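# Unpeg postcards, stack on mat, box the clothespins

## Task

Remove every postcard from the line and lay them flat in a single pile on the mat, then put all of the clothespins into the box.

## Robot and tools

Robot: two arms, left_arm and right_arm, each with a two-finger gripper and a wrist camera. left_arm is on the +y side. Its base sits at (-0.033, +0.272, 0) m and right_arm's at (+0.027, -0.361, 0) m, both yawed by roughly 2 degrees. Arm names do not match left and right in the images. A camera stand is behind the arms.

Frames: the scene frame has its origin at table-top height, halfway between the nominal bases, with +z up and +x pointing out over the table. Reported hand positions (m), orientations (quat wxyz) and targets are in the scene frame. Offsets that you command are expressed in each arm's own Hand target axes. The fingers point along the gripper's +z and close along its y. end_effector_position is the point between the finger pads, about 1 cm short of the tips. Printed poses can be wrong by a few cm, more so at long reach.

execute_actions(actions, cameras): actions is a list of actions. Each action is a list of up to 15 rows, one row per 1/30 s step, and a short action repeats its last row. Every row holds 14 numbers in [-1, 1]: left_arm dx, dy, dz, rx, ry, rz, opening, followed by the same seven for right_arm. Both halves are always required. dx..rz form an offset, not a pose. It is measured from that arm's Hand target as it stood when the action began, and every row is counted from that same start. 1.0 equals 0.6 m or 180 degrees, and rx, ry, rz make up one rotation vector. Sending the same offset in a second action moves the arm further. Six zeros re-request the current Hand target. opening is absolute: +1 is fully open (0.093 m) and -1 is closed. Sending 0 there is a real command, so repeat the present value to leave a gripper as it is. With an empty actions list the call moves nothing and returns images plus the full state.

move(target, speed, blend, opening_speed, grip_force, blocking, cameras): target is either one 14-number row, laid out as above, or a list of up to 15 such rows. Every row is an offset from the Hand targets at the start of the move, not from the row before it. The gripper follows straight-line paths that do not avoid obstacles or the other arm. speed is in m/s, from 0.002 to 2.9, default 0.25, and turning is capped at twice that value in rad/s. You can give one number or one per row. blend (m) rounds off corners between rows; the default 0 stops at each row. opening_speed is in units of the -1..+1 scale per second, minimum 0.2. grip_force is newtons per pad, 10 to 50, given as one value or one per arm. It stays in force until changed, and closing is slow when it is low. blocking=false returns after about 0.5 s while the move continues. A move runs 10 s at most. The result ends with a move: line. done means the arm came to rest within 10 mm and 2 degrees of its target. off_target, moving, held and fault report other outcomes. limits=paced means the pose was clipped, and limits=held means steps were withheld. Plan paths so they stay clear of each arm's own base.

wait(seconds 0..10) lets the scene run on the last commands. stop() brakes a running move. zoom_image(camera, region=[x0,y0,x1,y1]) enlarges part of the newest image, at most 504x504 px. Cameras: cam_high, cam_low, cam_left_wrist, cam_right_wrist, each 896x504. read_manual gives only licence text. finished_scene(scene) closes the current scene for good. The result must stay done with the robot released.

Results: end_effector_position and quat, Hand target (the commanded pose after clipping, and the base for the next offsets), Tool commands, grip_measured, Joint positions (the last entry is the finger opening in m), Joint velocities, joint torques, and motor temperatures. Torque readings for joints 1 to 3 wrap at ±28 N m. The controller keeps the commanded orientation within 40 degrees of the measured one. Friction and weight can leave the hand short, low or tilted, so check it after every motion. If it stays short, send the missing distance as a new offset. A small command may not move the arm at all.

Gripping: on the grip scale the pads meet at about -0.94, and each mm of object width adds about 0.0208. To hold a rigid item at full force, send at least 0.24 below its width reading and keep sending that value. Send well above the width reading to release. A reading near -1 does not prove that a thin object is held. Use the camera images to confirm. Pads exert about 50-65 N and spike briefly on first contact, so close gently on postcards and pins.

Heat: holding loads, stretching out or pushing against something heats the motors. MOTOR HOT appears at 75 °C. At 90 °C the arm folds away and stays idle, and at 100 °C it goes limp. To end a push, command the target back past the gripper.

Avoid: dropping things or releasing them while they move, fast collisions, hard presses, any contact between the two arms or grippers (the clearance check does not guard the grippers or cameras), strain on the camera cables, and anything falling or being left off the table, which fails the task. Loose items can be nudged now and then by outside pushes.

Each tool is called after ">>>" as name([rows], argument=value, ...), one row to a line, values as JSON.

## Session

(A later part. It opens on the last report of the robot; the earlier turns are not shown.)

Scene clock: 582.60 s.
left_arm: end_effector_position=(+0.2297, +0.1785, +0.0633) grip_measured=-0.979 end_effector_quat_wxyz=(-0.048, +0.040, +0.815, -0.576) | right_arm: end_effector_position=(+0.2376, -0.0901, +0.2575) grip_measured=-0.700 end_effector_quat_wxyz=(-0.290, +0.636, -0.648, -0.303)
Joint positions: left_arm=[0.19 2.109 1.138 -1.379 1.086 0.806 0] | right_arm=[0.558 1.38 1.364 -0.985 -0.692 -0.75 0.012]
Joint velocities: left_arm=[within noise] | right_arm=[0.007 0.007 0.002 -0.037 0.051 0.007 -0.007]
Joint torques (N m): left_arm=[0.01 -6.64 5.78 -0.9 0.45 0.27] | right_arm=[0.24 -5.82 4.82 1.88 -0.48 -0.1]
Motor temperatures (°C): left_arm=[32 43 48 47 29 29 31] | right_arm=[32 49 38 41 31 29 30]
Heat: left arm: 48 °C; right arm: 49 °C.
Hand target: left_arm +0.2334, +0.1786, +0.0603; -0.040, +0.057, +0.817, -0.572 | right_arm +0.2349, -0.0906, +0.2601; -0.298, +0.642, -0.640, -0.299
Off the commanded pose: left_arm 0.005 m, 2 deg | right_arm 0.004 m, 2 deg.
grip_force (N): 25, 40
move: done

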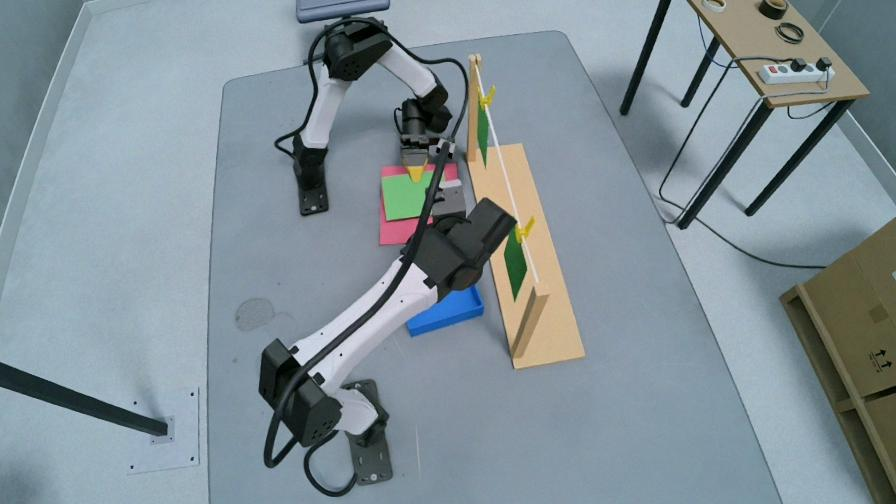

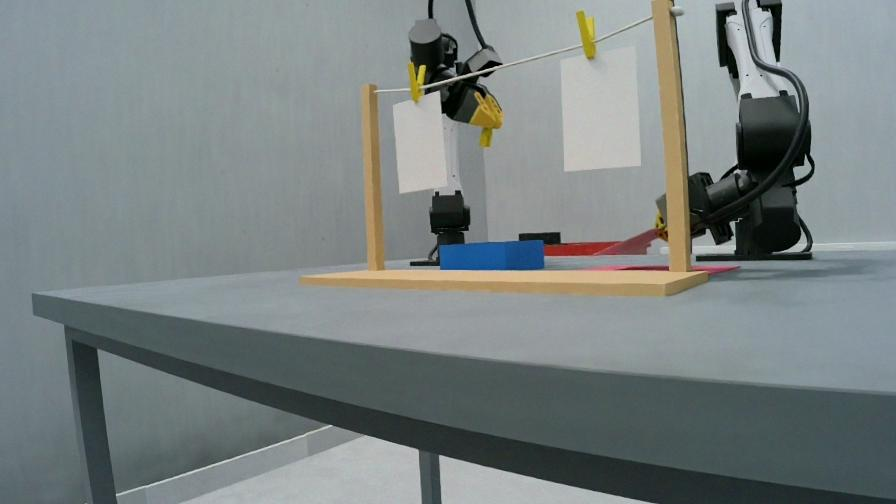

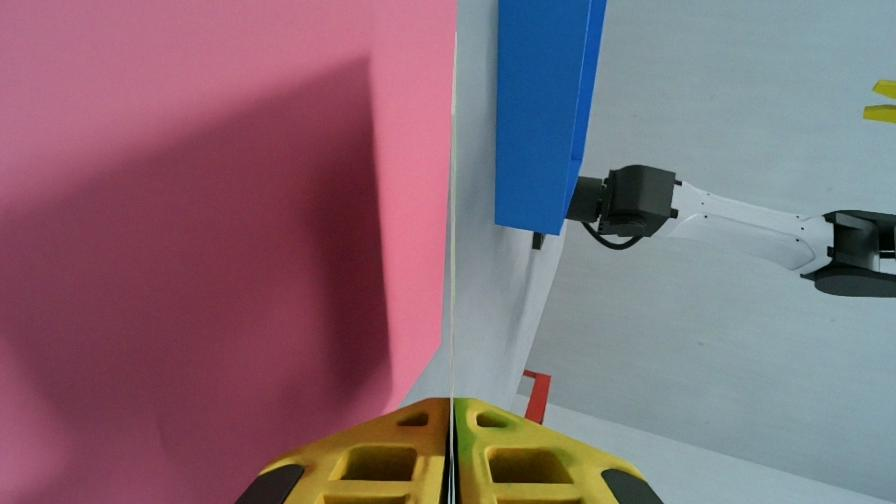

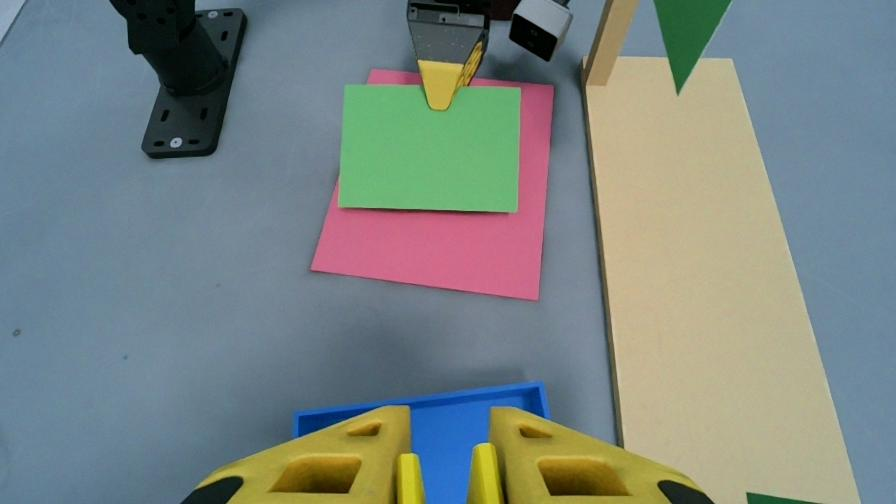

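>>> move(target=[-0.0182,0.0447,0.0135,0,0.0208,0.0076,-1,0.1762,0.0333,0.1195,0,0,0,-0.7], cameras=["all"], speed=0.1)

Scene clock: 630.83 s.
left_arm: end_effector_position=(+0.2428, +0.1786, +0.0375) grip_measured=-0.979 end_effector_quat_wxyz=(-0.062, +0.069, +0.813, -0.575) | right_arm: end_effector_position=(+0.2157, -0.1057, +0.1293) grip_measured=-0.700 end_effector_quat_wxyz=(-0.285, +0.636, -0.650, -0.302)
Joint positions: left_arm=[0.17 2.253 1.243 -1.393 1.058 0.877 0] | right_arm=[0.558 1.289 0.79 -0.512 -0.687 -0.751 0.012]
Joint velocities: left_arm=[within noise] | right_arm=[-0.002 0.007 -0.007 0.022 0.007 0.022 -0.007]
Joint torques (N m): left_arm=[-0.27 -6.98 5.42 -1.02 0.39 0.28] | right_arm=[0.42 -5.01 4.85 2.01 -0.51 -0.06]
Heat: left arm: 48 °C; right arm: 45 °C.
Hand target: left_arm +0.2445, +0.1786, +0.0324; -0.060, +0.086, +0.815, -0.570 | right_arm +0.2149, -0.1037, +0.1330; -0.298, +0.642, -0.640, -0.299
Off the commanded pose: left_arm 0.005 m, 2 deg | right_arm 0.004 m, 2 deg.
grip_force (N): 25, 40
move: done

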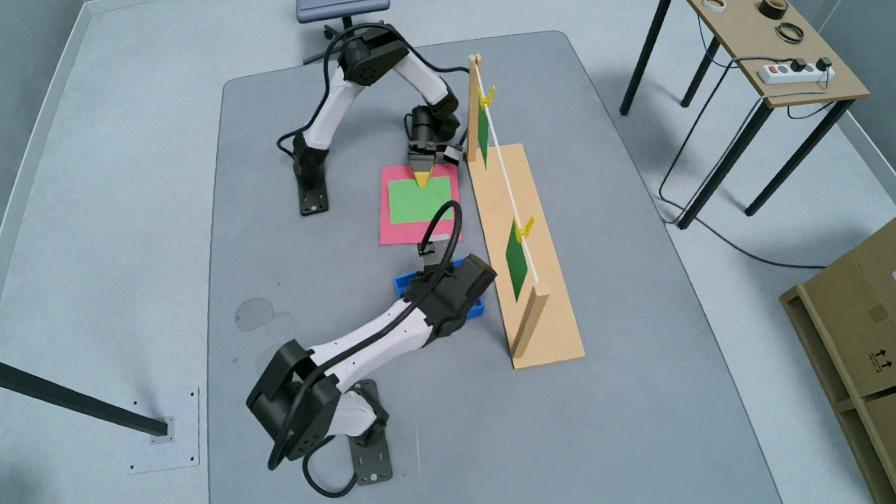

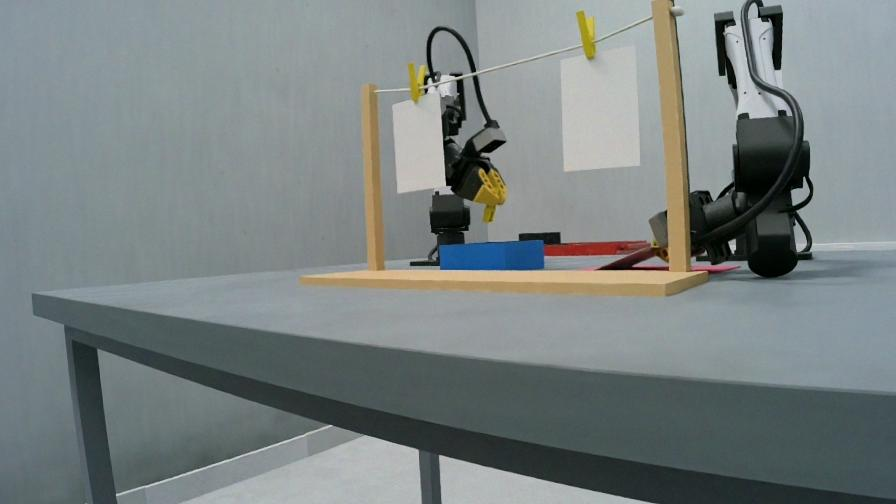

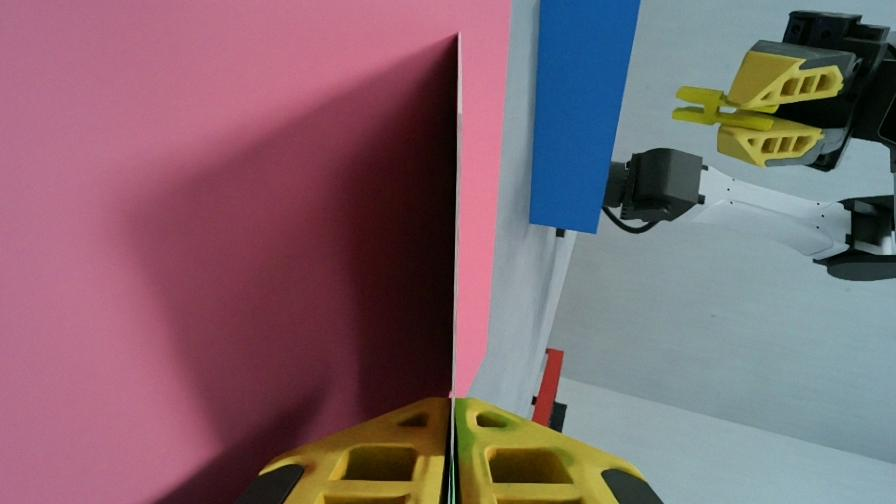

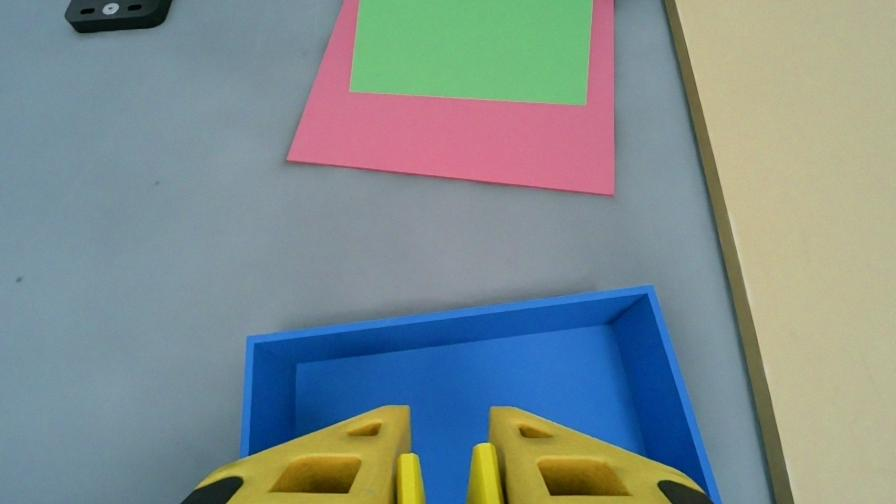

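>>> move([
  [0,0,0,0,0,0,-1,0.092,0,0.0772,0,0,0,-0.7],
  [0,0,0,0,0,0,-1,0.092,0,0.0772,0,0,0,0.0],
], cameras=["cam_left_wrist","cam_right_wrist","cam_low"], speed=0.08, opening_speed=0.5)

Scene clock: 668.70 s.
left_arm: end_effector_position=(+0.2428, +0.1786, +0.0375) grip_measured=-0.979 end_effector_quat_wxyz=(-0.062, +0.069, +0.813, -0.575) | right_arm: end_effector_position=(+0.2161, -0.1056, +0.0629) grip_measured=-0.001 end_effector_quat_wxyz=(-0.295, +0.637, -0.646, -0.299)
Joint positions: left_arm=[0.17 2.253 1.243 -1.393 1.058 0.877 0] | right_arm=[0.558 1.409 0.579 -0.159 -0.686 -0.752 0.045]
Joint torques (N m): left_arm=[-0.09 -7.13 5.74 -1.02 0.37 0.28] | right_arm=[0.42 -3.49 4.27 2.07 -0.52 -0.05]
Motor temperatures (°C): left_arm=[32 43 47 44 29 29 31] | right_arm=[32 44 38 41 31 29 30]
Heat: left arm: 47 °C; right arm: 44 °C.
Hand target: left_arm +0.2445, +0.1786, +0.0324; -0.060, +0.086, +0.815, -0.570 | right_arm +0.2149, -0.1037, +0.0610; -0.299, +0.642, -0.640, -0.299
Off the commanded pose: left_arm 0.005 m, 2 deg | right_arm 0.003 m, 1 deg.
grip_force (N): 25, 40
move: done
Images, in order (width x height): cam_low 896x504, cam_left_wrist 896x504, cam_right_wrist 896x504.

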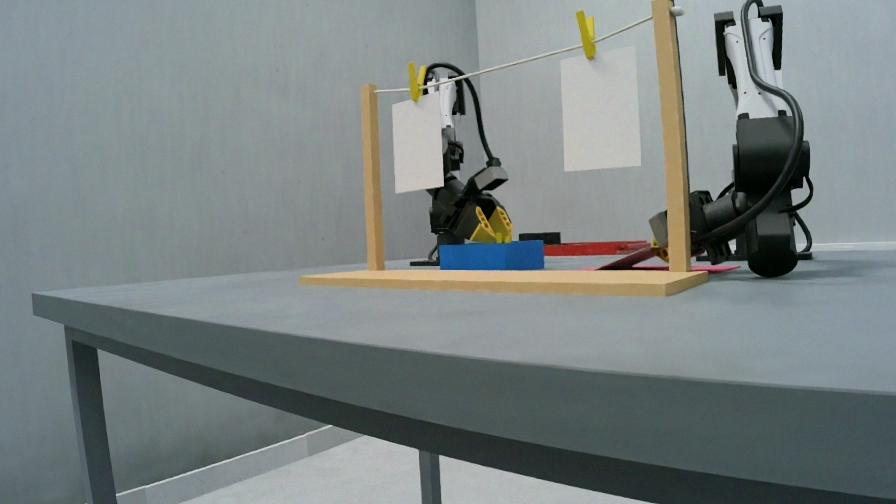

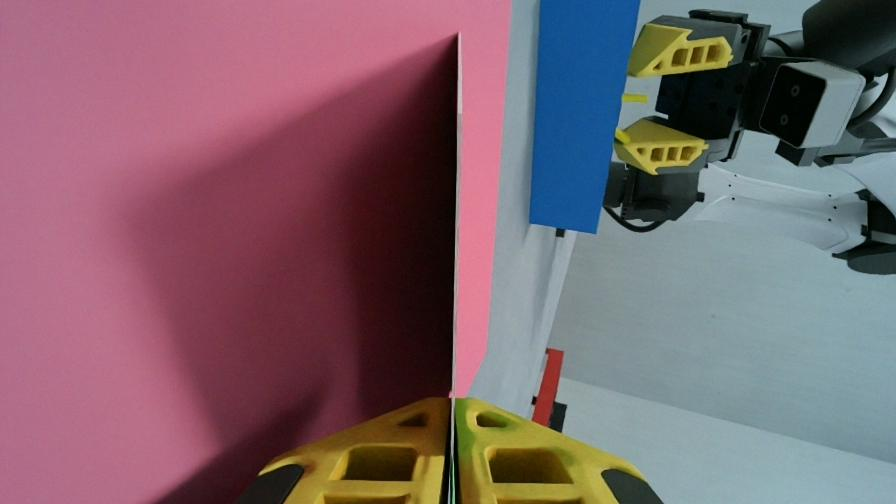

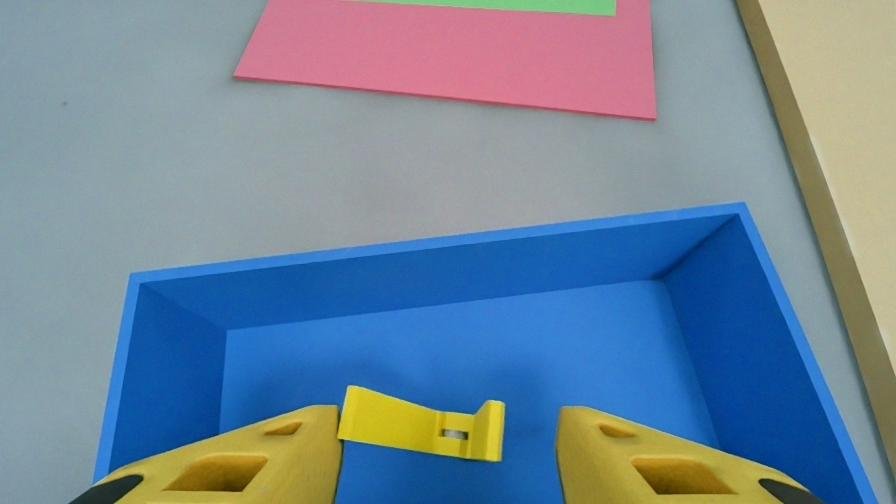

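>>> move([
  [0,0,0,0,0,0,-1,0,0,0,0,0,0,0.35],
  [0,0,0,0,0,0,-1,-0.1,0,-0.09,0,0,0,0.35],
], cameras=["cam_left_wrist","cam_right_wrist","cam_low"], speed=0.08, opening_speed=0.4)

Scene clock: 678.47 s.
left_arm: end_effector_position=(+0.2428, +0.1786, +0.0375) grip_measured=-0.979 end_effector_quat_wxyz=(-0.062, +0.069, +0.813, -0.575) | right_arm: end_effector_position=(+0.2098, -0.1098, +0.1282) grip_measured=+0.349 end_effector_quat_wxyz=(-0.279, +0.637, -0.652, -0.302)
Joint positions: left_arm=[0.17 2.253 1.243 -1.393 1.058 0.877 0] | right_arm=[0.558 1.269 0.778 -0.535 -0.686 -0.757 0.062]
Joint torques (N m): left_arm=[-0.16 -7.27 5.53 -0.97 0.36 0.24] | right_arm=[-0.55 -4.45 7.73 1.72 -0.59 -0.12]
Heat: left arm: 47 °C; right arm: 44 °C.
Hand target: left_arm +0.2445, +0.1786, +0.0324; -0.060, +0.086, +0.815, -0.570 | right_arm +0.2149, -0.1065, +0.1416; -0.298, +0.642, -0.640, -0.299
Off the commanded pose: left_arm 0.005 m, 2 deg | right_arm 0.015 m, 3 deg.
grip_force (N): 25, 40
move: off_target (right_arm)
Images, in order (width x height): cam_low 896x504, cam_left_wrist 896x504, cam_right_wrist 896x504.

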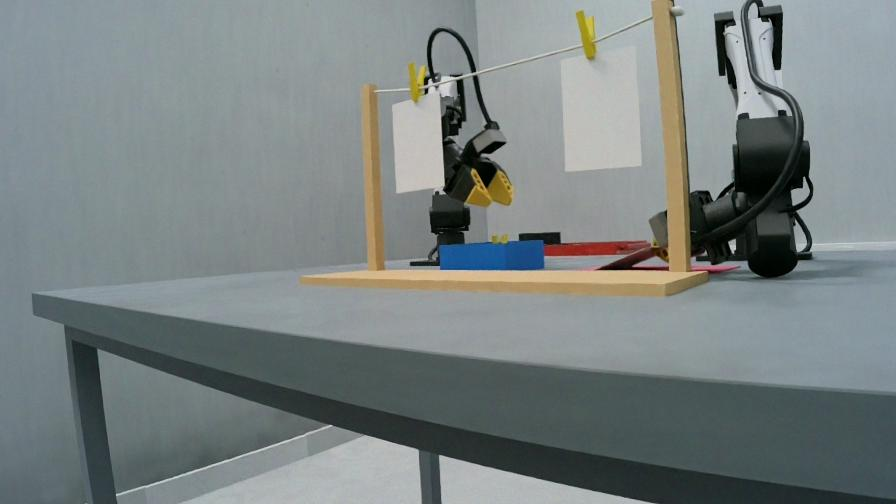

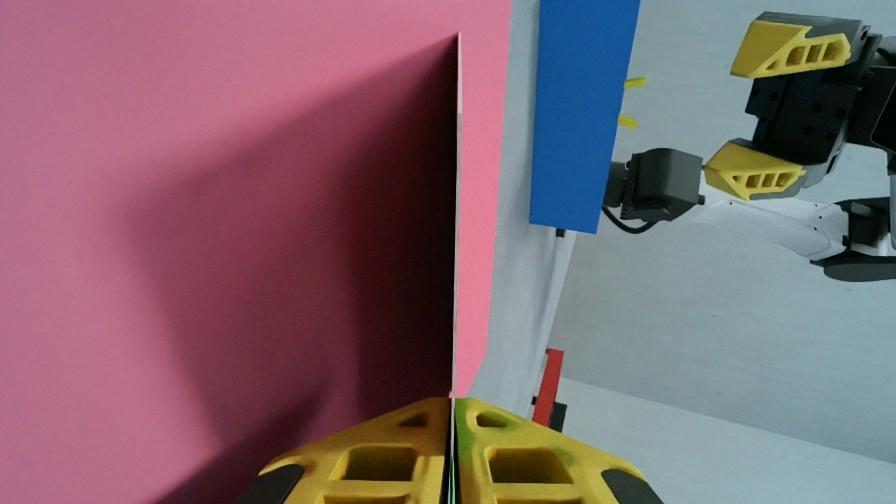

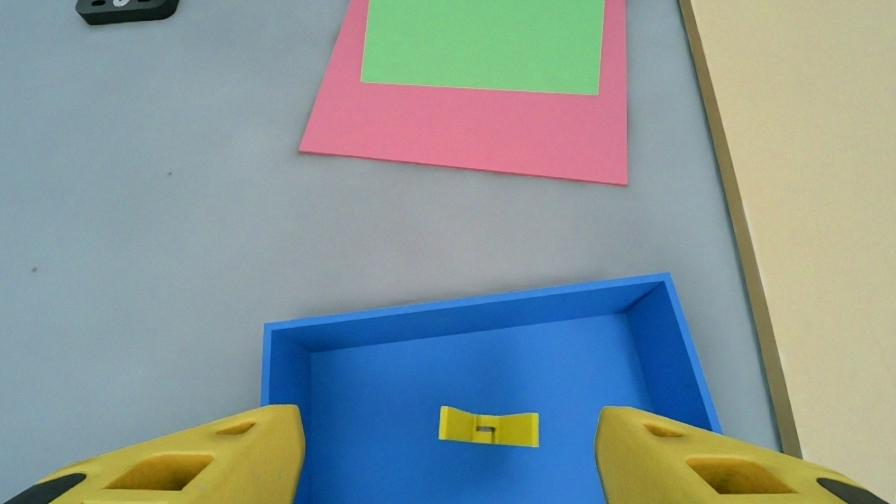

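>>> move(target=[0,0,0,0,0,0,-1,-0.1626,-0.0233,0.3586,0,0,0,-1], cameras=["cam_left_wrist","cam_right_wrist","cam_low","cam_high"], speed=0.15)

Scene clock: 716.73 s.
left_arm: end_effector_position=(+0.2428, +0.1786, +0.0375) grip_measured=-0.979 end_effector_quat_wxyz=(-0.062, +0.069, +0.813, -0.575) | right_arm: end_effector_position=(+0.2228, +0.1099, +0.0676) grip_measured=-0.990 end_effector_quat_wxyz=(-0.279, +0.645, -0.647, -0.295)
Joint positions: left_arm=[0.17 2.253 1.243 -1.393 1.058 0.877 0] | right_arm=[1.015 1.987 1.248 -0.075 -0.397 -0.359 0]
Joint torques (N m): left_arm=[-0.08 -7.28 5.56 -1.02 0.38 0.25] | right_arm=[-0.03 -8.31 7.75 2.49 -0.25 0.08]
Heat: left arm: 47 °C; right arm: 44 °C.
Hand target: left_arm +0.2445, +0.1786, +0.0324; -0.060, +0.086, +0.815, -0.570 | right_arm +0.2285, +0.1210, +0.0779; -0.298, +0.641, -0.640, -0.299
Off the commanded pose: left_arm 0.005 m, 2 deg | right_arm 0.016 m, 2 deg.
grip_force (N): 25, 40
move: off_target (right_arm)

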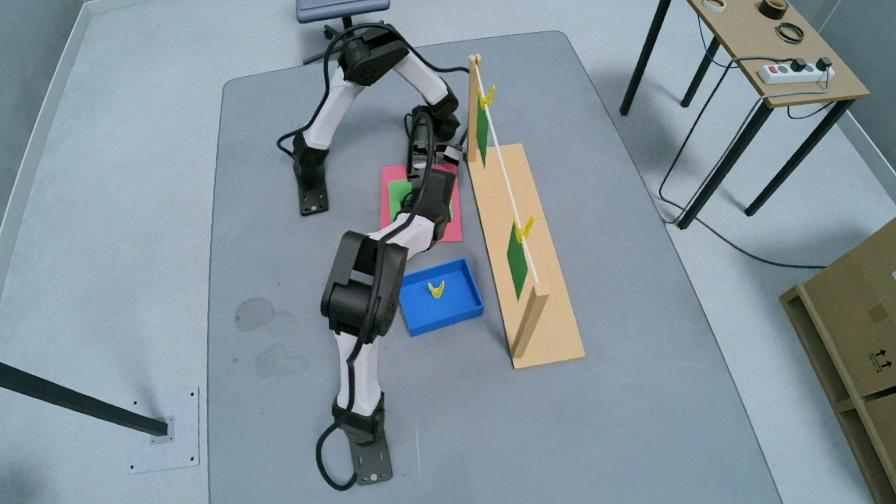

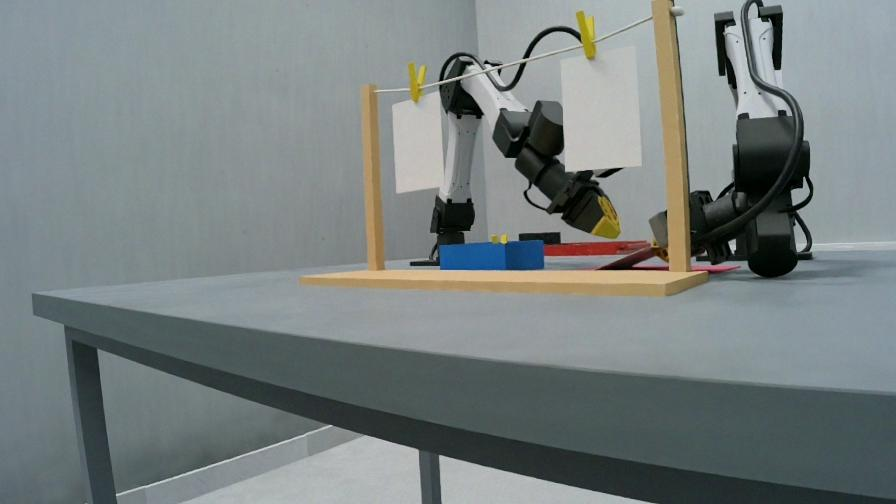

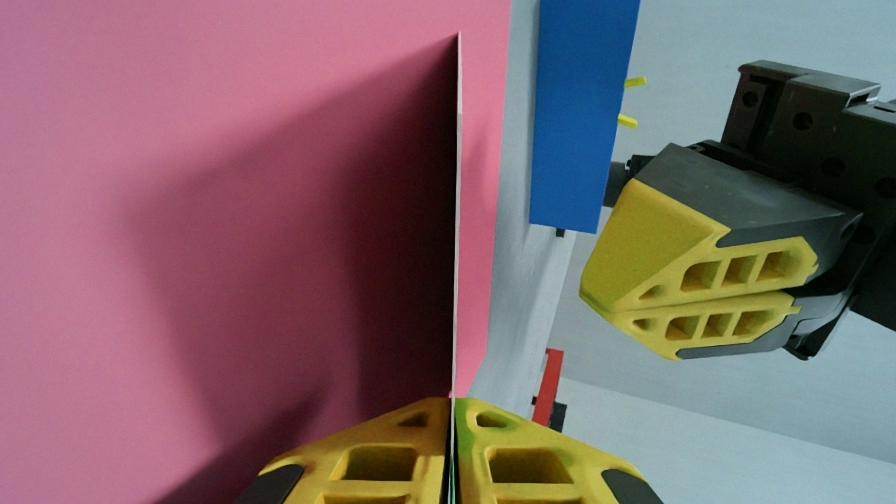

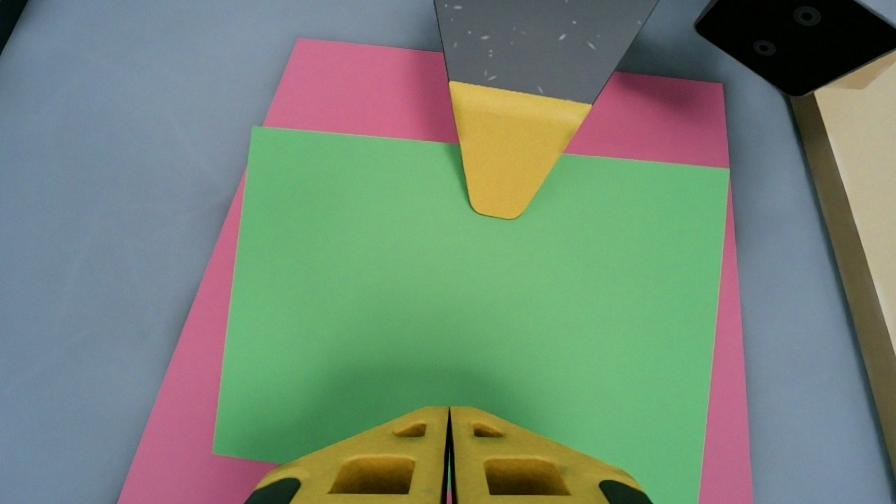

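>>> move(target=[0,0,0,0,0,0,-1,0.045,0,0.0552,0,0,0,-1], cameras=["cam_left_wrist","cam_right_wrist","cam_low"], speed=0.08)

Scene clock: 735.07 s.
left_arm: end_effector_position=(+0.2428, +0.1786, +0.0375) grip_measured=-0.979 end_effector_quat_wxyz=(-0.062, +0.069, +0.813, -0.575) | right_arm: end_effector_position=(+0.2283, +0.1240, +0.0347) grip_measured=-0.990 end_effector_quat_wxyz=(-0.289, +0.643, -0.644, -0.297)
Joint positions: left_arm=[0.17 2.253 1.243 -1.393 1.058 0.877 0] | right_arm=[1.022 2.096 1.248 0.058 -0.39 -0.352 0]
Joint torques (N m): left_arm=[-0.28 -7.1 5.41 -0.95 0.4 0.25] | right_arm=[0.31 -8.95 5.29 2.59 -0.24 0.09]
Heat: left arm: 46 °C; right arm: 47 °C.
Hand target: left_arm +0.2445, +0.1786, +0.0324; -0.060, +0.086, +0.815, -0.570 | right_arm +0.2285, +0.1290, +0.0360; -0.298, +0.641, -0.640, -0.299
Off the commanded pose: left_arm 0.005 m, 2 deg | right_arm 0.005 m, 1 deg.
grip_force (N): 25, 40
move: done
Images, in order (width x height): cam_low 896x504, cam_left_wrist 896x504, cam_right_wrist 896x504.

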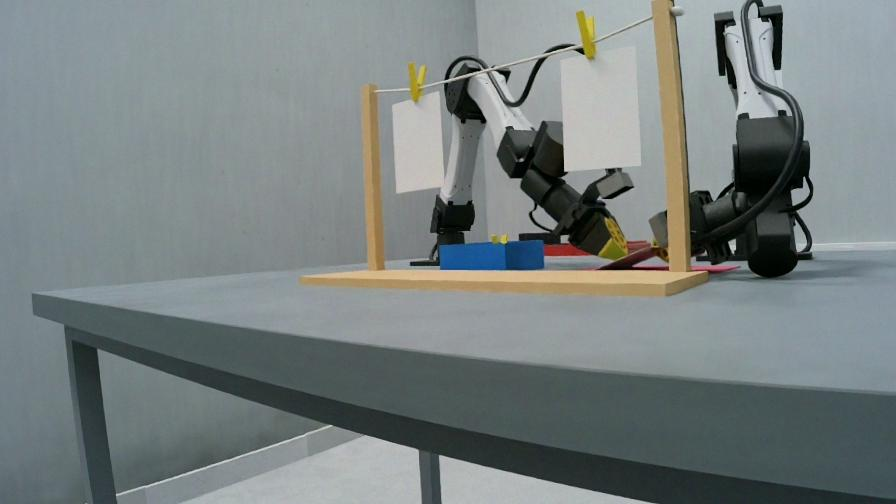

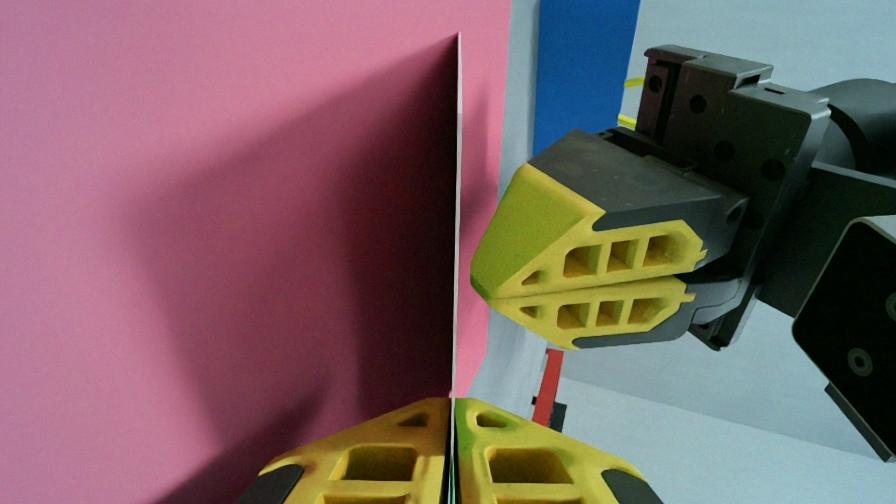

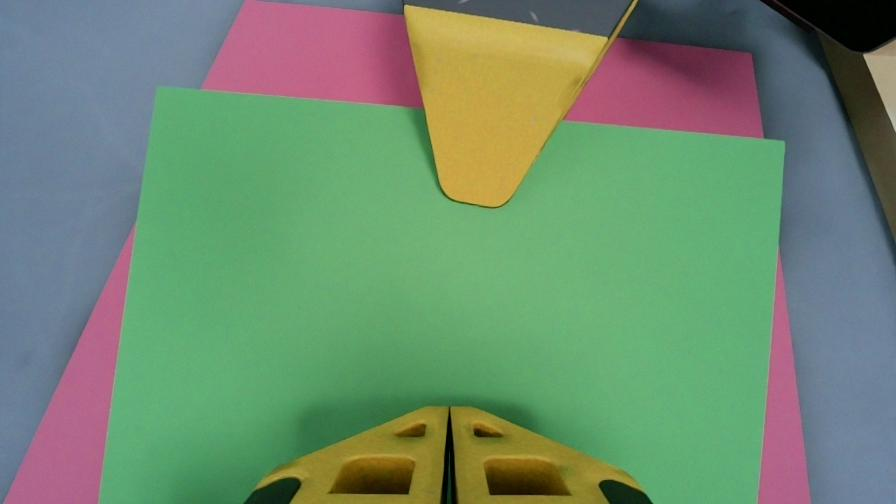

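>>> move(target=[0,0,0,0,0,0,-1,0.0179,0,0.015,0,0,0,-1], cameras=["cam_left_wrist","cam_right_wrist"], speed=0.05)

Scene clock: 740.63 s.
left_arm: end_effector_position=(+0.2427, +0.1787, +0.0374) grip_measured=-0.979 end_effector_quat_wxyz=(-0.063, +0.069, +0.813, -0.575) | right_arm: end_effector_position=(+0.2307, +0.1283, +0.0308) grip_measured=-0.990 end_effector_quat_wxyz=(-0.299, +0.642, -0.639, -0.300)
Joint positions: left_arm=[0.17 2.253 1.243 -1.393 1.058 0.877 0] | right_arm=[1.022 2.117 1.245 0.105 -0.39 -0.352 0]
Joint torques (N m): left_arm=[-0.25 -7.32 5.63 -1.01 0.37 0.32] | right_arm=[0.29 -8.2 4.25 2.63 -0.24 0.09]
Heat: left arm: 46 °C; right arm: 47 °C.
Hand target: left_arm +0.2445, +0.1786, +0.0324; -0.060, +0.086, +0.815, -0.570 | right_arm +0.2285, +0.1291, +0.0222; -0.299, +0.641, -0.640, -0.299
Off the commanded pose: left_arm 0.005 m, 2 deg | right_arm 0.009 m, 0 deg.
grip_force (N): 25, 40
move: done
Images, in order (width x height): cam_left_wrist 896x504, cam_right_wrist 896x504.

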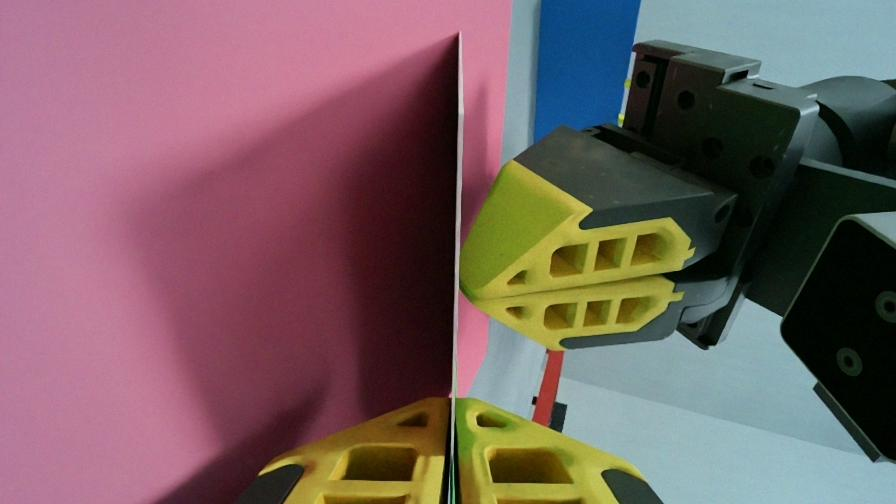

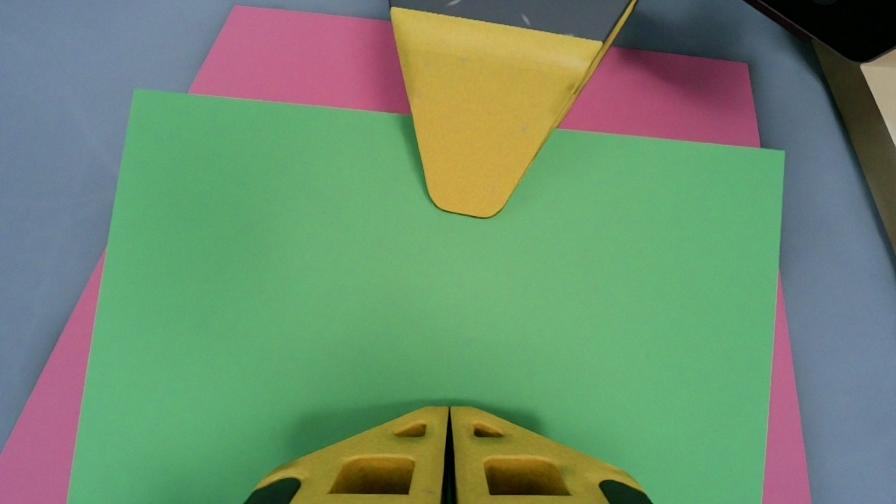

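>>> move([
  [0,0.0078,0.0028,0,0,0,-0.8,0,0,0,0,0,0,-1],
  [0,0.0078,0.0028,0,0,0,-0.8,0,0,0,0,0,0,-1],
  [0,0.0078,-0.075,0,0,0,-0.8,0,0,0,0,0,0,-1],
], cameras=["cam_left_wrist","cam_right_wrist","cam_low"], speed=0.06)

Scene clock: 752.67 s.
left_arm: end_effector_position=(+0.2522, +0.2197, +0.0453) grip_measured=-0.802 end_effector_quat_wxyz=(-0.061, +0.077, +0.815, -0.571) | right_arm: end_effector_position=(+0.2311, +0.1289, +0.0283) grip_measured=-0.990 end_effector_quat_wxyz=(-0.299, +0.642, -0.639, -0.300)
Joint positions: left_arm=[0.282 2.316 1.382 -1.575 0.959 1.017 0.007] | right_arm=[1.022 2.124 1.245 0.114 -0.39 -0.352 0]
Joint torques (N m): left_arm=[0.51 -7.88 5.38 -1.47 0.41 0.29] | right_arm=[0.29 -8.79 4.25 2.53 -0.24 0.09]
Motor temperatures (°C): left_arm=[31 43 46 41 29 29 31] | right_arm=[32 49 40 43 31 29 30]
Heat: left arm: 46 °C; right arm: 49 °C.
Hand target: left_arm +0.2536, +0.2216, +0.0433; -0.060, +0.086, +0.815, -0.570 | right_arm +0.2285, +0.1291, +0.0222; -0.299, +0.641, -0.640, -0.299
Off the commanded pose: left_arm 0.003 m, 1 deg | right_arm 0.007 m, 0 deg.
grip_force (N): 25, 40
move: done
Images, in order (width x height): cam_low 896x504, cam_left_wrist 896x504, cam_right_wrist 896x504.

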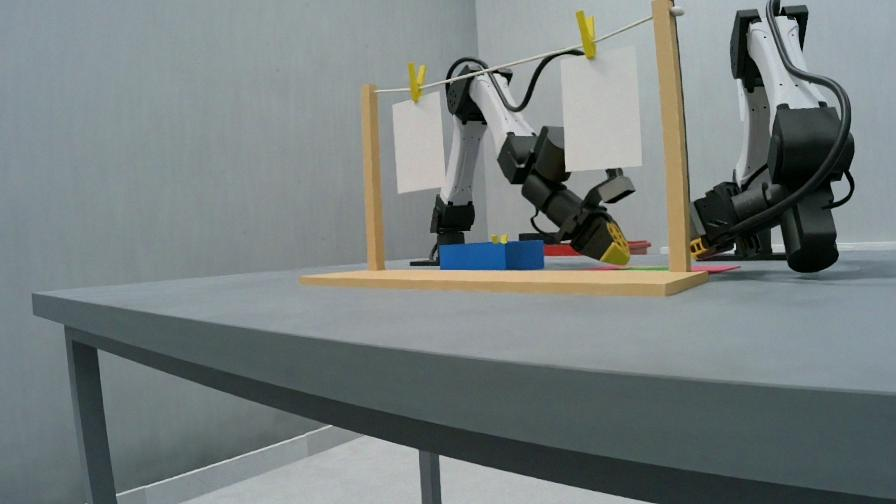

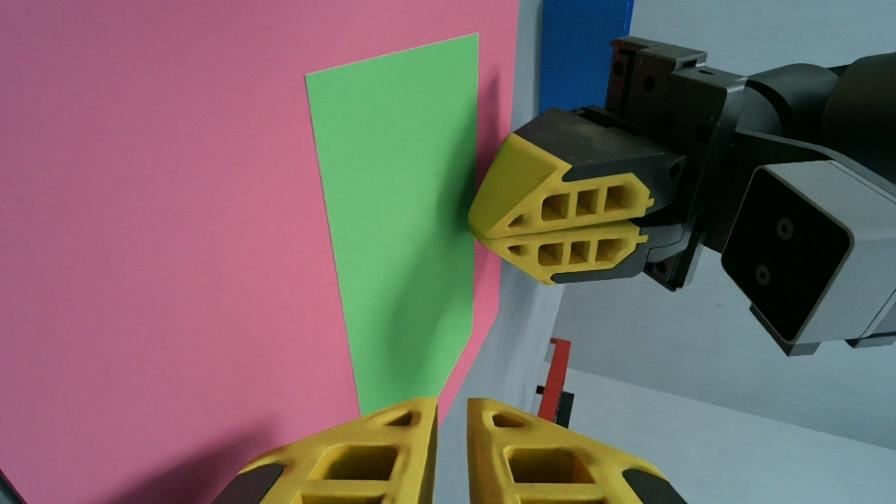

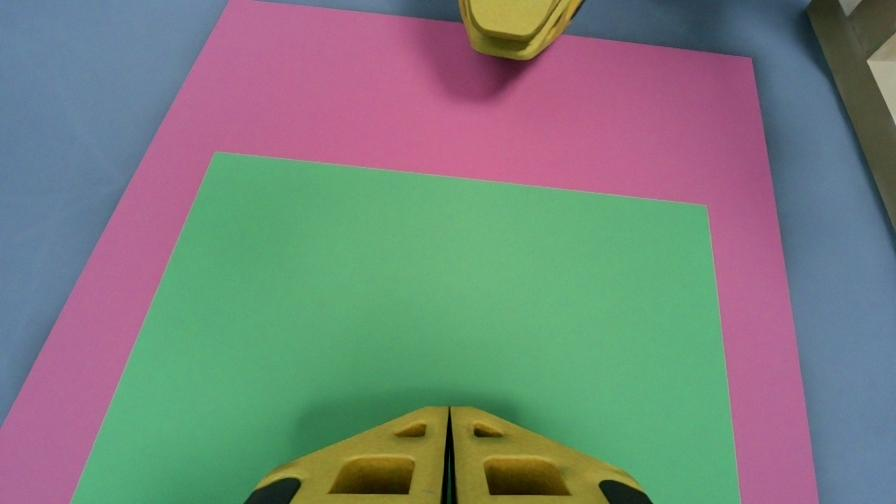

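>>> move([
  [0,0,0,0,0,0,-0.8,-0.0383,0,-0.0322,0,0,0,-1],
  [0.0838,-0.1028,-0.0428,0,0,0,-0.8,0.009,-0.0025,-0.3167,0,0,0,-1],
  [-0.0433,-0.3563,0.117,-0.0522,-0.2199,0.4499,-0.8,0.1183,-0.0608,-0.4208,0,0,0,-1],
  [-0.126,-0.3827,0.1795,-0.0522,-0.2199,0.4499,-0.1,0.1923,-0.0608,-0.3588,0,0,0,-1],
], cameras=["all"], speed=0.2, blend=[0, 0.02, 0.02, 0])

Scene clock: 797.83 s.
left_arm: end_effector_position=(+0.2845, +0.0327, +0.2142) grip_measured=-0.102 end_effector_quat_wxyz=(+0.570, +0.406, +0.586, -0.408) | right_arm: end_effector_position=(+0.2654, -0.1118, +0.0701) grip_measured=-0.990 end_effector_quat_wxyz=(-0.290, +0.641, -0.649, -0.290)
Joint positions: left_arm=[-0.331 1.505 0.589 0.89 0.928 0.007 0.04] | right_arm=[0.445 1.56 0.778 -0.307 -0.724 -0.895 0]
Joint torques (N m): left_arm=[-0.23 -4.45 9.05 2.23 -0.03 -0.16] | right_arm=[-0.84 -5.01 4.45 1.83 -0.89 -0.06]
Heat: left arm: 46 °C; right arm: 48 °C.
Hand target: left_arm +0.2901, +0.0300, +0.2223; +0.580, +0.405, +0.579, -0.406 | right_arm +0.2654, -0.1100, +0.0721; -0.298, +0.641, -0.640, -0.299
Off the commanded pose: left_arm 0.010 m, 1 deg | right_arm 0.003 m, 2 deg.
grip_force (N): 25, 40
move: done

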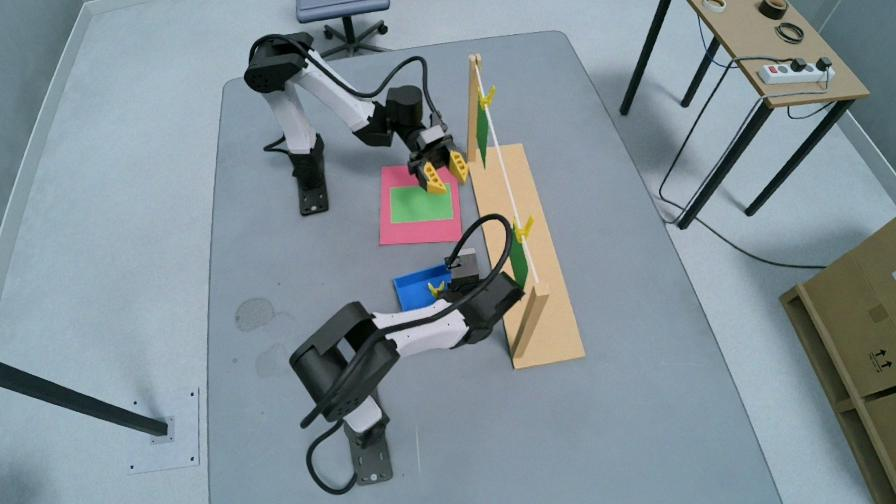

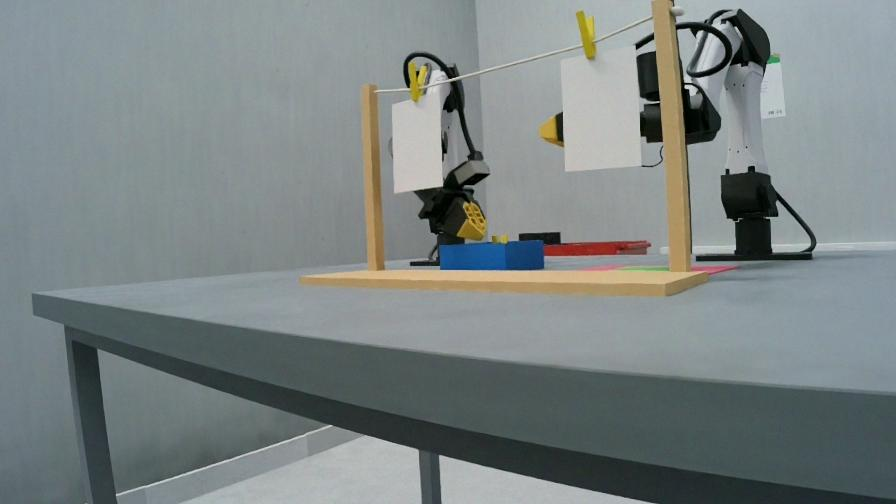

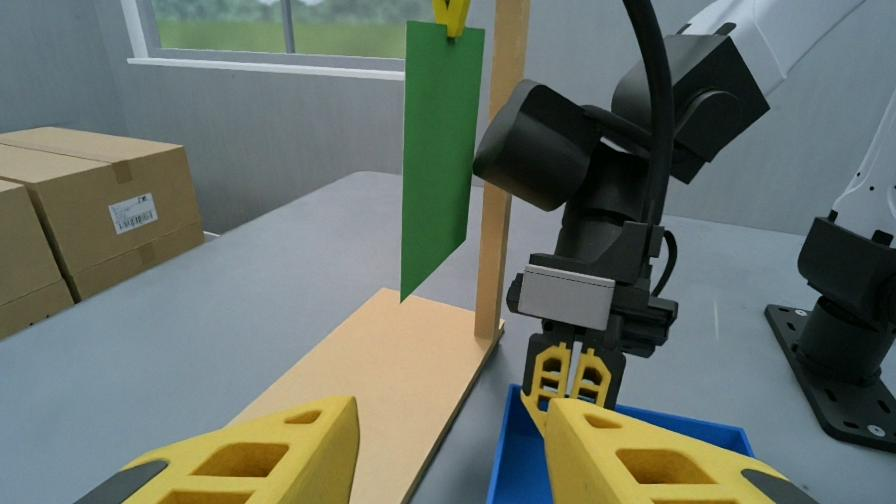

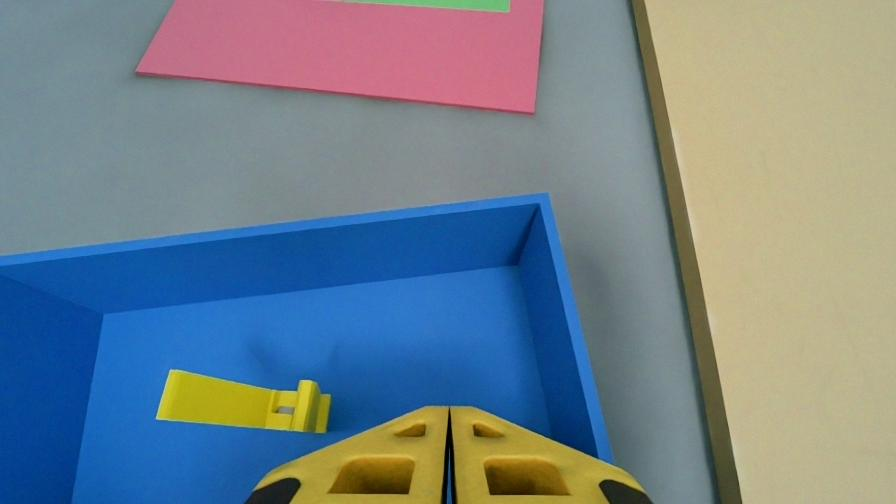

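>>> move(target=[0,0,0,0,0,0,-0.1,0,0.1083,0,0,0,0,-1], cameras=["cam_right_wrist","cam_low"], speed=0.06)

Scene clock: 833.53 s.
left_arm: end_effector_position=(+0.2845, +0.0327, +0.2142) grip_measured=-0.102 end_effector_quat_wxyz=(+0.570, +0.406, +0.586, -0.408) | right_arm: end_effector_position=(+0.2003, -0.1119, +0.0691) grip_measured=-0.990 end_effector_quat_wxyz=(-0.287, +0.640, -0.646, -0.301)
Joint positions: left_arm=[-0.331 1.505 0.589 0.89 0.928 0.007 0.04] | right_arm=[0.573 1.328 0.554 -0.227 -0.681 -0.748 0]
Joint torques (N m): left_arm=[-0.35 -4.22 9.29 2.27 0.07 -0.15] | right_arm=[0.27 -4.62 4.34 2.04 -0.5 0.05]
Motor temperatures (°C): left_arm=[31 42 50 50 29 29 31] | right_arm=[32 45 37 41 31 29 30]
Heat: left arm: 50 °C; right arm: 45 °C.
Hand target: left_arm +0.2901, +0.0300, +0.2223; +0.580, +0.405, +0.579, -0.406 | right_arm +0.2005, -0.1101, +0.0721; -0.298, +0.641, -0.640, -0.299
Off the commanded pose: left_arm 0.010 m, 1 deg | right_arm 0.004 m, 1 deg.
grip_force (N): 25, 40
move: done
Images, in order (width x height): cam_low 896x504, cam_right_wrist 896x504.

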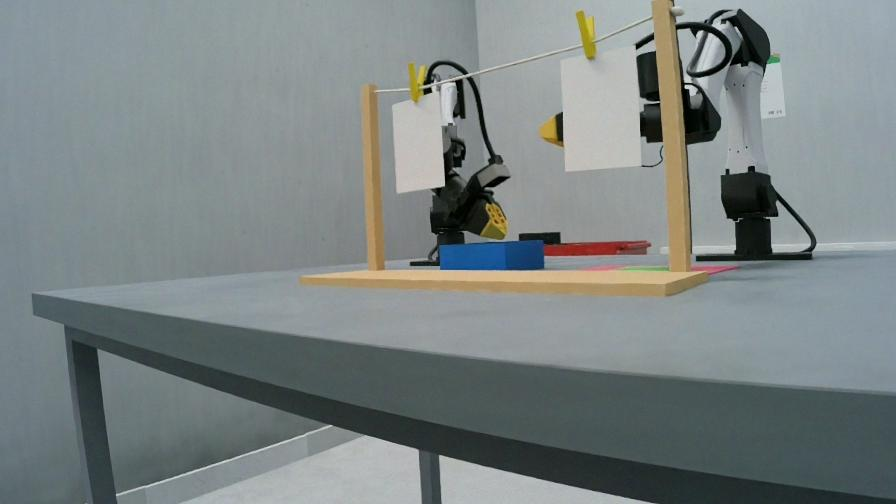

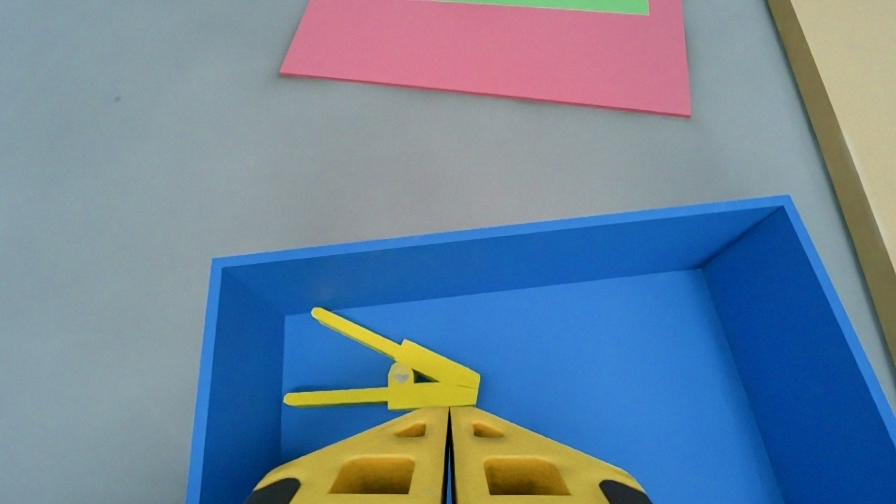

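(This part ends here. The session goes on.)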